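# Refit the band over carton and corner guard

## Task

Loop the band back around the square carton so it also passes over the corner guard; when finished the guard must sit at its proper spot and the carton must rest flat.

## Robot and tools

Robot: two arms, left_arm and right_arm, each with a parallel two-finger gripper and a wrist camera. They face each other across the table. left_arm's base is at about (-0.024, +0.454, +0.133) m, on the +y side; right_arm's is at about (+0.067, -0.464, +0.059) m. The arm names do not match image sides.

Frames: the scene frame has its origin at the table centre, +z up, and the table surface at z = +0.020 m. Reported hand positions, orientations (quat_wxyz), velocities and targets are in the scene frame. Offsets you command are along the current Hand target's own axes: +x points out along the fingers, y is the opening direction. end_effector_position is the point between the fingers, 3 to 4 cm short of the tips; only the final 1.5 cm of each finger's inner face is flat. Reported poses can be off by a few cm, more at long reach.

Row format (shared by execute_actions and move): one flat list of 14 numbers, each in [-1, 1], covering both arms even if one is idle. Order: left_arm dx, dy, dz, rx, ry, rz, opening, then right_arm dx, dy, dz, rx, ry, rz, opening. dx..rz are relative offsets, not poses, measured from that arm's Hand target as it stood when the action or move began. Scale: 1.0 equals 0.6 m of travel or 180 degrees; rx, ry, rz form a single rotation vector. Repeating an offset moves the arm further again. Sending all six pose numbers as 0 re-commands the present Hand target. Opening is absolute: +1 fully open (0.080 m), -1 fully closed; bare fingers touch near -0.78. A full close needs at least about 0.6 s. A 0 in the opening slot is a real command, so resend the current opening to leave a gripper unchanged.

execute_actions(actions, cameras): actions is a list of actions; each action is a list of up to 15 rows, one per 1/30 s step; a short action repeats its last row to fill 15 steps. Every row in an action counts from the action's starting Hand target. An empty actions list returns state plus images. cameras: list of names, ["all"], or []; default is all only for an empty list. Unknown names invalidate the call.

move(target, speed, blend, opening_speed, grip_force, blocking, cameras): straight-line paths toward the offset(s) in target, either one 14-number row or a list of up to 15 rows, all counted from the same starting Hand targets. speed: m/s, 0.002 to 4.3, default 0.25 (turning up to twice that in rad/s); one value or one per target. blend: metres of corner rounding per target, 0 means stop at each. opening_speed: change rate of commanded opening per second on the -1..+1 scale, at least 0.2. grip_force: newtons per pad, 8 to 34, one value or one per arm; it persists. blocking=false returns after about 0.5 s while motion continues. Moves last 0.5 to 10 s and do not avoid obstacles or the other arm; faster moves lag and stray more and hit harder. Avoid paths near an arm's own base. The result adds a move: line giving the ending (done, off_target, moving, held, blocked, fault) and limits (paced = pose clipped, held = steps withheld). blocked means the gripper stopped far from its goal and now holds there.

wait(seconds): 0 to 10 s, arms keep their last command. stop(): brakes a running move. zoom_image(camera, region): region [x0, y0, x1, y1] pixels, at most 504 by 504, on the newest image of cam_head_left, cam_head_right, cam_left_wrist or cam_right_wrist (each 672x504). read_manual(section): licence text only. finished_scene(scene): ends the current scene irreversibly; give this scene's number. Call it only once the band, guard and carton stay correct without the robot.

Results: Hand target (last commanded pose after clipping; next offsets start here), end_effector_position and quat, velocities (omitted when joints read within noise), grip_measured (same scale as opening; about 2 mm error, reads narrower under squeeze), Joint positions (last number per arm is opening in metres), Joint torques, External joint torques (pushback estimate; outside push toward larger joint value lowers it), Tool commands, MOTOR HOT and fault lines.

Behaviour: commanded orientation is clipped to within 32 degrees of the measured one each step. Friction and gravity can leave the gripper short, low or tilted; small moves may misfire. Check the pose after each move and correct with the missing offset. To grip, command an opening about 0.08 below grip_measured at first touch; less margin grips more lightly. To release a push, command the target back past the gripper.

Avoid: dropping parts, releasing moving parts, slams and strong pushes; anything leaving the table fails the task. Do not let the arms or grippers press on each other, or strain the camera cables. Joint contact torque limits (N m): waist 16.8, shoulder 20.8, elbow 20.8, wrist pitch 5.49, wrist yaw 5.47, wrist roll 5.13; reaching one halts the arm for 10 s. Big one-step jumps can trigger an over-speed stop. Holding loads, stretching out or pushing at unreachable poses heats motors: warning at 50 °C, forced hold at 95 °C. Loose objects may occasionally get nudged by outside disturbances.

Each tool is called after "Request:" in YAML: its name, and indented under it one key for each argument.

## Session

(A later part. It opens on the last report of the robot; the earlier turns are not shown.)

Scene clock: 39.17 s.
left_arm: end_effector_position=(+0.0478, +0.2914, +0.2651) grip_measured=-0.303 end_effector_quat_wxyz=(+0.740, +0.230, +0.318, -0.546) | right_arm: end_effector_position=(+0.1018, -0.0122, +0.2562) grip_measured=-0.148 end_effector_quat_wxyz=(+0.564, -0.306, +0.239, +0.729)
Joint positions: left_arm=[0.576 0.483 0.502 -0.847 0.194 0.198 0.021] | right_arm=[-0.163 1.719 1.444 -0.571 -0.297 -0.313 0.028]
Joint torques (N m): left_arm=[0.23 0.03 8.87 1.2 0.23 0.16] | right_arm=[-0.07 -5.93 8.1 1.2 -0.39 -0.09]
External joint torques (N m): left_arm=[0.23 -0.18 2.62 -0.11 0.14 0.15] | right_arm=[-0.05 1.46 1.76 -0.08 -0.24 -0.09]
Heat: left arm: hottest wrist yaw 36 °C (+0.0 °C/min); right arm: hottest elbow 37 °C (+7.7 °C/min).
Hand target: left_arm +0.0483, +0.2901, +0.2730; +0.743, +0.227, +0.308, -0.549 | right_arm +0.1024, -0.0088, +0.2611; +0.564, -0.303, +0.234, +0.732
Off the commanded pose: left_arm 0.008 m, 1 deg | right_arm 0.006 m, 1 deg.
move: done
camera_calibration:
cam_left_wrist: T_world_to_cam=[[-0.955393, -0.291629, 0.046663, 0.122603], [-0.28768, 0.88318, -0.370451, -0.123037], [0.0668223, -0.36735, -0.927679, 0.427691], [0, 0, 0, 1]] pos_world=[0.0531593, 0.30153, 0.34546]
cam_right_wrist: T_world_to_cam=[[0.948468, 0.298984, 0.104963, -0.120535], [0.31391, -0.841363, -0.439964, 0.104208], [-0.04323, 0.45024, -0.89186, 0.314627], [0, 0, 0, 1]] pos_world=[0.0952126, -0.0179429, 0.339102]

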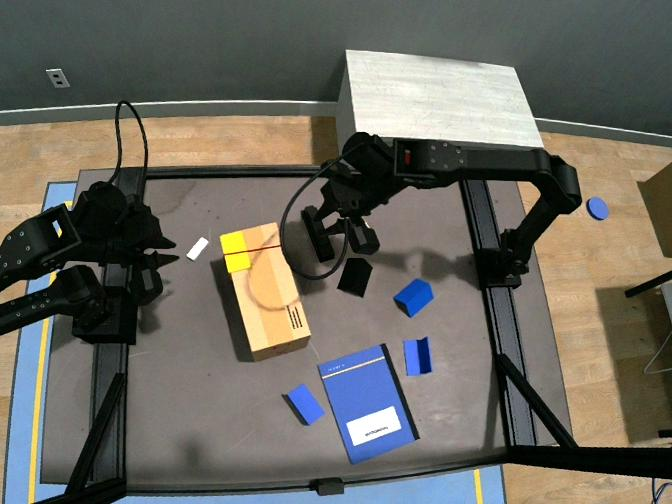

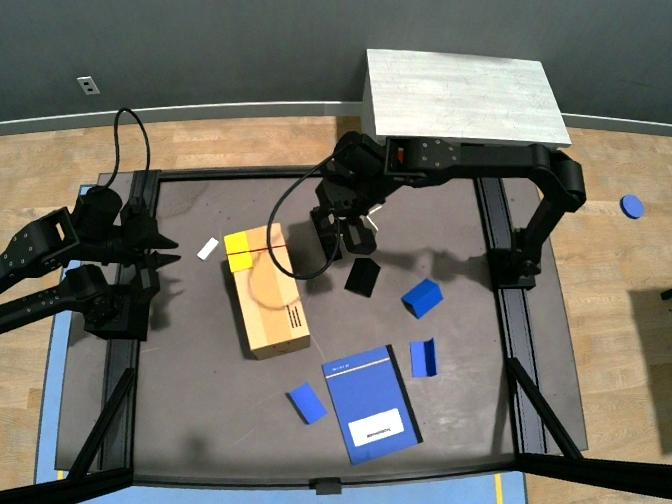

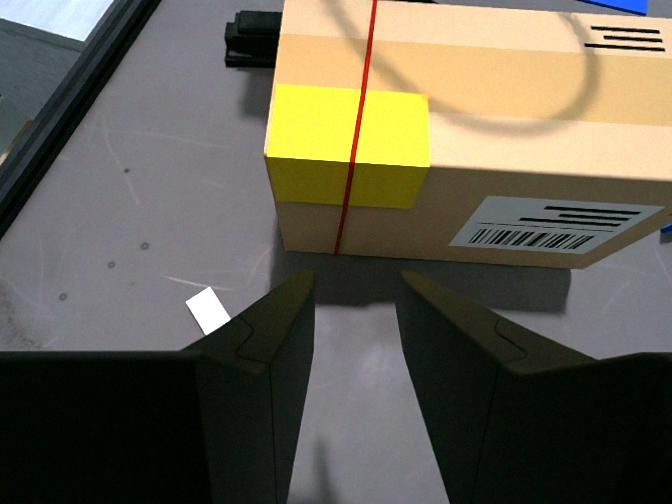

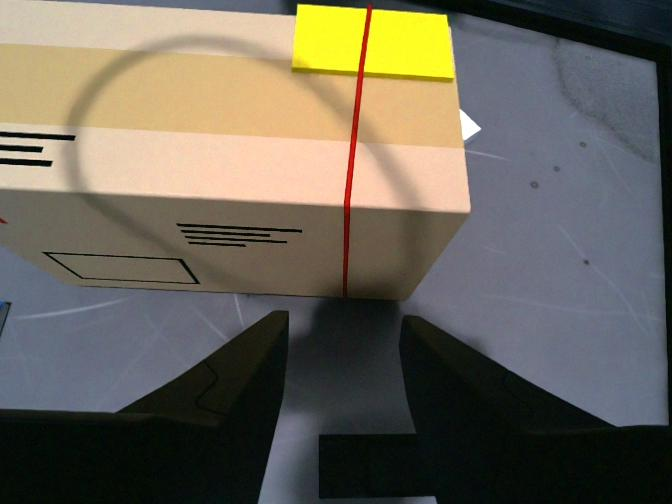

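Request:
move:
  target: [0,0,0,0,0,0,-0.3,0.103,-0.004,0.008,0,0,0,-0.15]
  speed: 0.08
  cameras: ["cam_right_wrist"]

Request:
zoom_image:
  camera: "cam_right_wrist"
  region: [200, 150, 500, 375]

Scene clock: 41.87 s.
left_arm: end_effector_position=(+0.0478, +0.2914, +0.2651) grip_measured=-0.303 end_effector_quat_wxyz=(+0.740, +0.230, +0.318, -0.546) | right_arm: end_effector_position=(+0.0928, +0.0325, +0.2154) grip_measured=-0.148 end_effector_quat_wxyz=(+0.560, -0.307, +0.240, +0.731)
Joint positions: left_arm=[0.576 0.483 0.502 -0.847 0.194 0.198 0.021] | right_arm=[-0.124 1.899 1.508 -0.451 -0.278 -0.288 0.028]
Joint torques (N m): left_arm=[0.25 0.07 8.9 1.2 0.25 0.18] | right_arm=[0.25 -7.01 8.03 1.6 -0.07 0.17]
External joint torques (N m): left_arm=[0.26 -0.14 2.63 -0.12 0.16 0.17] | right_arm=[0.31 1.65 1.69 0.3 0.07 0.17]
Heat: left arm: hottest wrist yaw 36 °C (+0.0 °C/min); right arm: hottest elbow 37 °C (+7.2 °C/min).
Hand target: left_arm +0.0483, +0.2901, +0.2730; +0.743, +0.227, +0.308, -0.549 | right_arm +0.0928, +0.0373, +0.2207; +0.564, -0.303, +0.234, +0.732
Off the commanded pose: left_arm 0.008 m, 1 deg | right_arm 0.007 m, 1 deg.
move: done
camera_calibration:
cam_right_wrist: T_world_to_cam=[[0.945894, 0.30806, 0.101902, -0.120463], [0.320745, -0.840227, -0.437197, 0.125438], [-0.0490622, 0.446226, -0.893574, 0.258716], [0, 0, 0, 1]] pos_world=[0.0864049, 0.0270601, 0.298298]
Images, in order (width x height): cam_right_wrist 672x504.

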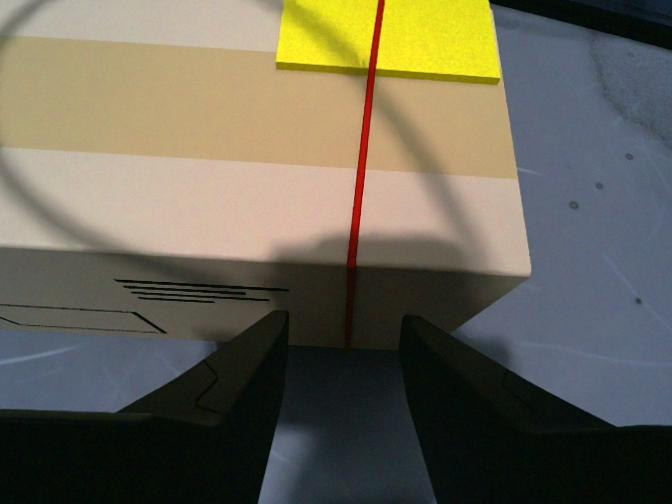

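Scaled by 1.680 from the camera's 672x504 image, which has a finer 960x720 frame.

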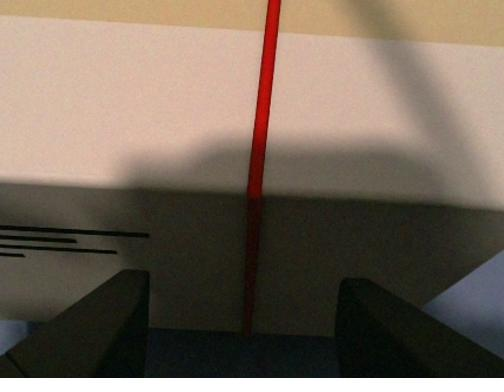

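Request:
move:
  target:
    - [0,0,0,0,0,0,-0.3,0.047,-0.003,0.001,0,0,0,-0.15]
  speed: 0.035
  cameras: ["cam_right_wrist"]

Scene clock: 43.40 s.
left_arm: end_effector_position=(+0.0478, +0.2914, +0.2651) grip_measured=-0.303 end_effector_quat_wxyz=(+0.740, +0.230, +0.318, -0.546) | right_arm: end_effector_position=(+0.0903, +0.0504, +0.1979) grip_measured=-0.148 end_effector_quat_wxyz=(+0.560, -0.307, +0.241, +0.731)
Joint positions: left_arm=[0.576 0.483 0.502 -0.847 0.194 0.198 0.021] | right_arm=[-0.112 1.977 1.544 -0.408 -0.268 -0.277 0.028]
Joint torques (N m): left_arm=[0.3 0.01 8.88 1.17 0.25 0.17] | right_arm=[0.45 -6.54 8.33 2 0.03 0.13]
External joint torques (N m): left_arm=[0.29 -0.2 2.58 -0.16 0.15 0.17] | right_arm=[0.45 2.64 1.99 0.68 0.17 0.13]
Heat: left arm: hottest wrist yaw 36 °C (+0.0 °C/min); right arm: hottest elbow 37 °C (+6.9 °C/min).
Hand target: left_arm +0.0483, +0.2901, +0.2730; +0.743, +0.227, +0.308, -0.549 | right_arm +0.0893, +0.0575, +0.2014; +0.564, -0.303, +0.234, +0.732
Off the commanded pose: left_arm 0.008 m, 1 deg | right_arm 0.008 m, 1 deg.
move: done
camera_calibration:
cam_right_wrist: T_world_to_cam=[[0.94678, 0.305657, 0.100903, -0.121547], [0.318209, -0.841586, -0.436435, 0.13377], [-0.0484809, 0.445316, -0.89406, 0.235052], [0, 0, 0, 1]] pos_world=[0.0839067, 0.0450583, 0.280797]
Images, in order (width x height): cam_right_wrist 672x504.

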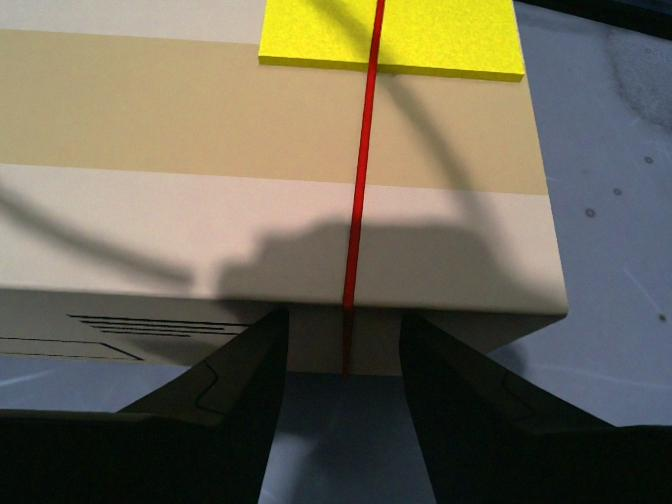

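Request:
move:
  target:
    - [0,0,0,0,0,0,-0.3,0.006,0,0,0,0,0,-0.15]
    - [0,0,0,0,0,0,-0.3,0.006,0,0,0,0,0,-1]
  speed: 0.03

Request:
move:
  target: [0,0,0,0,0,0,-0.3,-0.046,0,0,0,0,0,-1]
  speed: 0.04
  cameras: ["cam_right_wrist"]

Scene clock: 45.20 s.
left_arm: end_effector_position=(+0.0478, +0.2914, +0.2651) grip_measured=-0.303 end_effector_quat_wxyz=(+0.740, +0.230, +0.318, -0.546) | right_arm: end_effector_position=(+0.0921, +0.0516, +0.1950) grip_measured=-0.772 end_effector_quat_wxyz=(+0.563, -0.309, +0.243, +0.727)
Joint positions: left_arm=[0.576 0.483 0.502 -0.847 0.194 0.198 0.021] | right_arm=[-0.113 1.985 1.549 -0.409 -0.26 -0.275 0]
Joint torques (N m): left_arm=[0.22 0.06 8.84 1.2 0.23 0.12] | right_arm=[0.75 -6.32 8.4 2.46 -0.24 0.13]
External joint torques (N m): left_arm=[0.2 -0.15 2.54 -0.13 0.14 0.12] | right_arm=[0.8 3.06 2 1.13 -0.11 0.13]
Heat: left arm: hottest wrist yaw 36 °C (+0.0 °C/min); right arm: hottest elbow 38 °C (+8.0 °C/min).
Hand target: left_arm +0.0483, +0.2901, +0.2730; +0.743, +0.227, +0.308, -0.549 | right_arm +0.0886, +0.0599, +0.1989; +0.564, -0.303, +0.234, +0.732
Off the commanded pose: left_arm 0.008 m, 1 deg | right_arm 0.010 m, 1 deg.
move: off_target (right_arm); target 2's new opening was sent with right_arm's hand 0.009 m and 1 deg from that target

Scene clock: 46.20 s.
left_arm: end_effector_position=(+0.0478, +0.2914, +0.2651) grip_measured=-0.303 end_effector_quat_wxyz=(+0.740, +0.230, +0.318, -0.546) | right_arm: end_effector_position=(+0.0920, +0.0438, +0.2040) grip_measured=-0.774 end_effector_quat_wxyz=(+0.560, -0.310, +0.244, +0.728)
Joint positions: left_arm=[0.576 0.483 0.502 -0.847 0.194 0.198 0.021] | right_arm=[-0.116 1.953 1.542 -0.441 -0.266 -0.28 0]
Joint torques (N m): left_arm=[0.21 0.03 8.83 1.19 0.25 0.17] | right_arm=[-0.46 -10.98 5.57 1.24 -0.41 -0.08]
External joint torques (N m): left_arm=[0.2 -0.17 2.49 -0.17 0.16 0.17] | right_arm=[-0.44 -1.91 -0.77 -0.06 -0.27 -0.08]
Heat: left arm: hottest wrist yaw 36 °C (+0.0 °C/min); right arm: hottest elbow 38 °C (+7.8 °C/min).
Hand target: left_arm +0.0483, +0.2901, +0.2730; +0.743, +0.227, +0.308, -0.549 | right_arm +0.0935, +0.0410, +0.2183; +0.564, -0.303, +0.234, +0.732
Off the commanded pose: left_arm 0.008 m, 1 deg | right_arm 0.015 m, 2 deg.
move: off_target (right_arm)
camera_calibration:
cam_right_wrist: T_world_to_cam=[[0.947626, 0.303356, 0.0998974, -0.121544], [0.316223, -0.847299, -0.426717, 0.128798], [-0.0448041, 0.435958, -0.898851, 0.244632], [0, 0, 0, 1]] pos_world=[0.0854103, 0.0393522, 0.28699]
Images, in order (width x height): cam_right_wrist 672x504.

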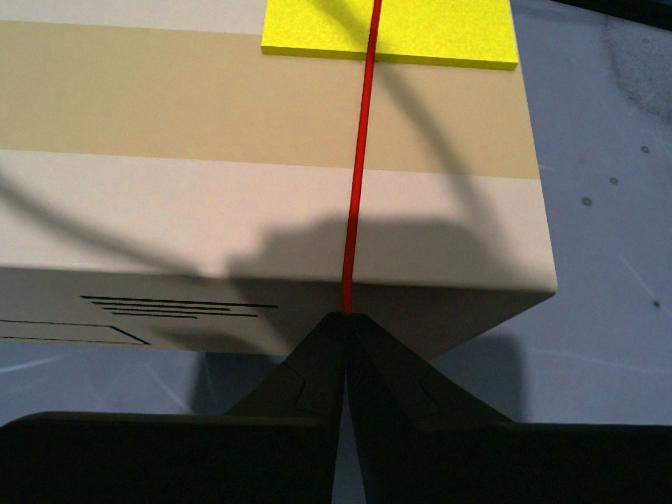

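Request:
move:
  target:
    - [0,0,0,0,0,0,-0.3,0,-0.042,0,0,0,0,-1]
    - [0,0,0,0,0,0,-0.3,0,-0.018,0,0,0,0,-1]
    - [0,0,0,0,0,0,-0.3,0.036,-0.018,0,0,0,0,-1]
  speed: 0.04
  cameras: ["cam_right_wrist"]

Request:
move:
  target:
    - [0,0,0,0,0,0,-0.3,0,0,0,0,0,0,-0.3]
    - [0,0,0,0,0,0,-0.3,-0.12,0,0,0,0,0,-0.3]
  speed: 0.06
  opening_speed: 0.3
  cameras: ["all"]

Request:
zoom_image:
  camera: "cam_right_wrist"
  region: [150, 0, 560, 320]

Request:
zoom_image:
  camera: "cam_left_wrist"
  region: [200, 0, 560, 325]

Scene clock: 49.53 s.
left_arm: end_effector_position=(+0.0478, +0.2914, +0.2651) grip_measured=-0.303 end_effector_quat_wxyz=(+0.740, +0.230, +0.318, -0.546) | right_arm: end_effector_position=(+0.1005, +0.0527, +0.1967) grip_measured=-0.774 end_effector_quat_wxyz=(+0.559, -0.308, +0.242, +0.731)
Joint positions: left_arm=[0.576 0.483 0.502 -0.847 0.194 0.198 0.021] | right_arm=[-0.136 1.994 1.567 -0.422 -0.285 -0.296 0]
Joint torques (N m): left_arm=[0.25 0.12 8.92 1.19 0.25 0.17] | right_arm=[0.43 -7.42 8.17 1.74 -0.04 0.17]
External joint torques (N m): left_arm=[0.24 -0.07 2.63 -0.13 0.16 0.17] | right_arm=[0.36 1.88 1.86 0.45 0.1 0.17]
Heat: left arm: hottest elbow 36 °C (+10.9 °C/min); right arm: hottest elbow 38 °C (+7.3 °C/min).
Hand target: left_arm +0.0483, +0.2901, +0.2730; +0.743, +0.227, +0.308, -0.549 | right_arm +0.1001, +0.0587, +0.2031; +0.564, -0.303, +0.234, +0.732
Off the commanded pose: left_arm 0.008 m, 1 deg | right_arm 0.009 m, 1 deg.
move: off_target (right_arm)
camera_calibration:
cam_right_wrist: T_world_to_cam=[[0.946327, 0.307353, 0.0999981, -0.131661], [0.319457, -0.842424, -0.433899, 0.131401], [-0.0491195, 0.442555, -0.895395, 0.233879], [0, 0, 0, 1]] pos_world=[0.0941056, 0.0476579, 0.279595]
Images, in order (width x height): cam_right_wrist 672x504.

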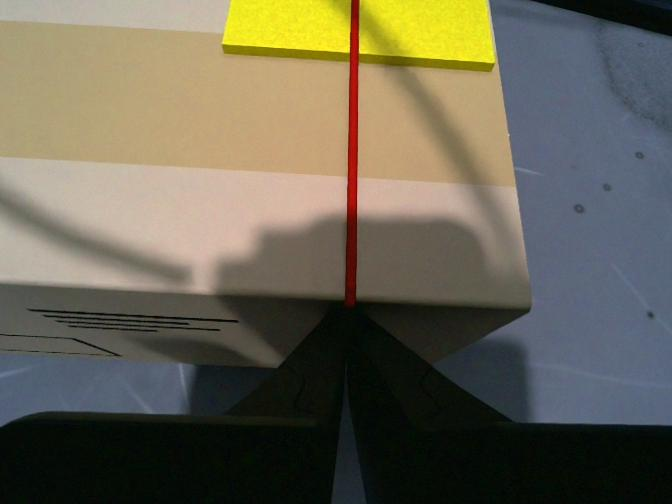

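Scene clock: 53.03 s.
left_arm: end_effector_position=(+0.0478, +0.2914, +0.2651) grip_measured=-0.303 end_effector_quat_wxyz=(+0.740, +0.230, +0.318, -0.546) | right_arm: end_effector_position=(+0.1134, +0.0125, +0.2504) grip_measured=-0.302 end_effector_quat_wxyz=(+0.565, -0.304, +0.236, +0.730)
Joint positions: left_arm=[0.576 0.483 0.502 -0.847 0.194 0.198 0.021] | right_arm=[-0.182 1.818 1.539 -0.564 -0.31 -0.328 0.021]
Joint torques (N m): left_arm=[0.23 0.11 9 1.17 0.25 0.16] | right_arm=[-0.2 -8.51 5.25 1.18 -0.39 -0.11]
External joint torques (N m): left_arm=[0.24 -0.1 2.71 -0.16 0.16 0.16] | right_arm=[-0.1 -0.34 -1.13 -0.11 -0.24 -0.11]
Heat: left arm: hottest elbow 37 °C (+11.3 °C/min); right arm: hottest elbow 38 °C (+6.8 °C/min).
Hand target: left_arm +0.0483, +0.2901, +0.2730; +0.743, +0.227, +0.308, -0.549 | right_arm +0.1131, +0.0094, +0.2538; +0.564, -0.303, +0.234, +0.732
Off the commanded pose: left_arm 0.008 m, 1 deg | right_arm 0.005 m, 0 deg.
move: done
camera_calibration:
cam_left_wrist: T_world_to_cam=[[-0.955393, -0.291629, 0.046663, 0.122603], [-0.28768, 0.88318, -0.370451, -0.123037], [0.0668223, -0.36735, -0.927679, 0.427691], [0, 0, 0, 1]] pos_world=[0.0531593, 0.30153, 0.34546]
cam_right_wrist: T_world_to_cam=[[0.948106, 0.2991, 0.107858, -0.138891], [0.315091, -0.838443, -0.444669, 0.119823], [-0.0425677, 0.455579, -0.889177, 0.297967], [0, 0, 0, 1]] pos_world=[0.106612, 0.00625989, 0.333207]

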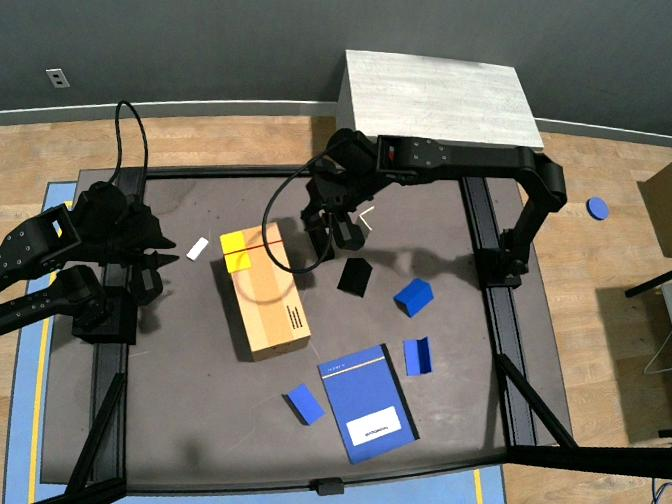

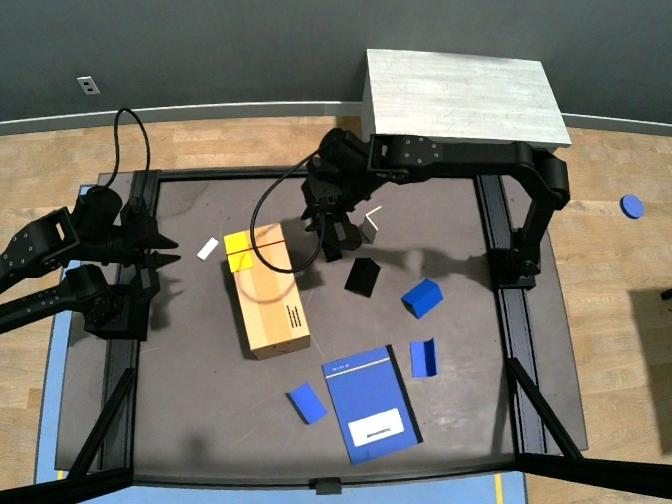

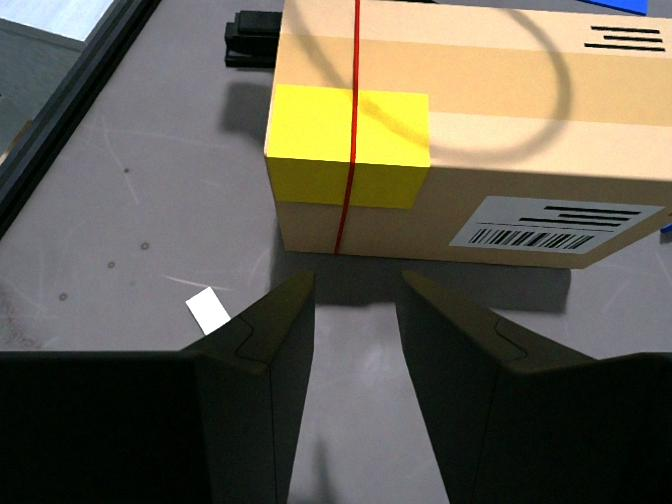

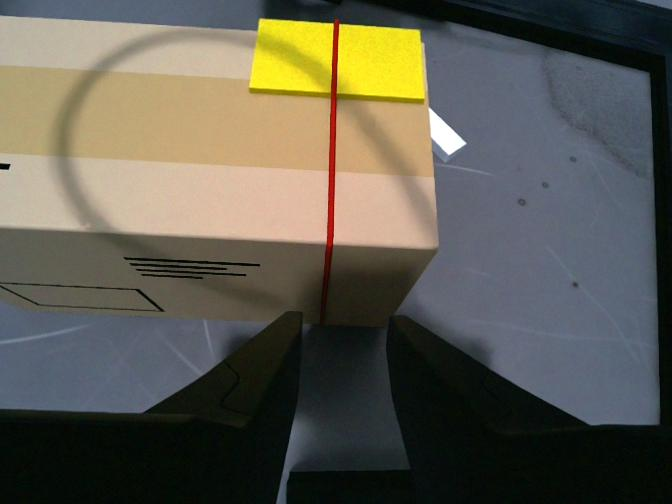

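Scaled by 1.229 from the camera's 672x504 image, which has a finer 960x720 frame.

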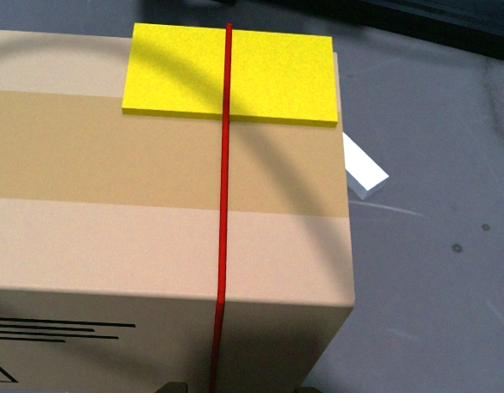

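Scaled by 1.400 from the camera's 672x504 image, which has a finer 960x720 frame.

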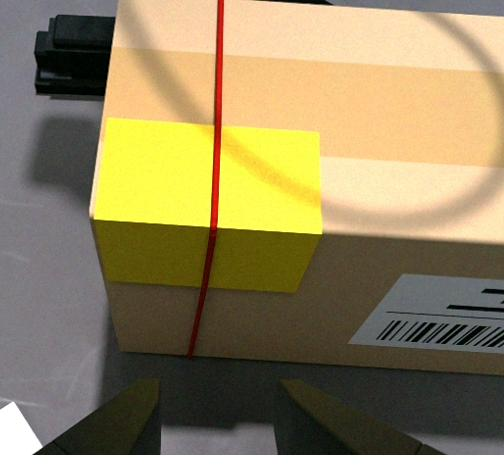

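Request:
finished_scene:
  scene: 2

The scene is finished: the task was done.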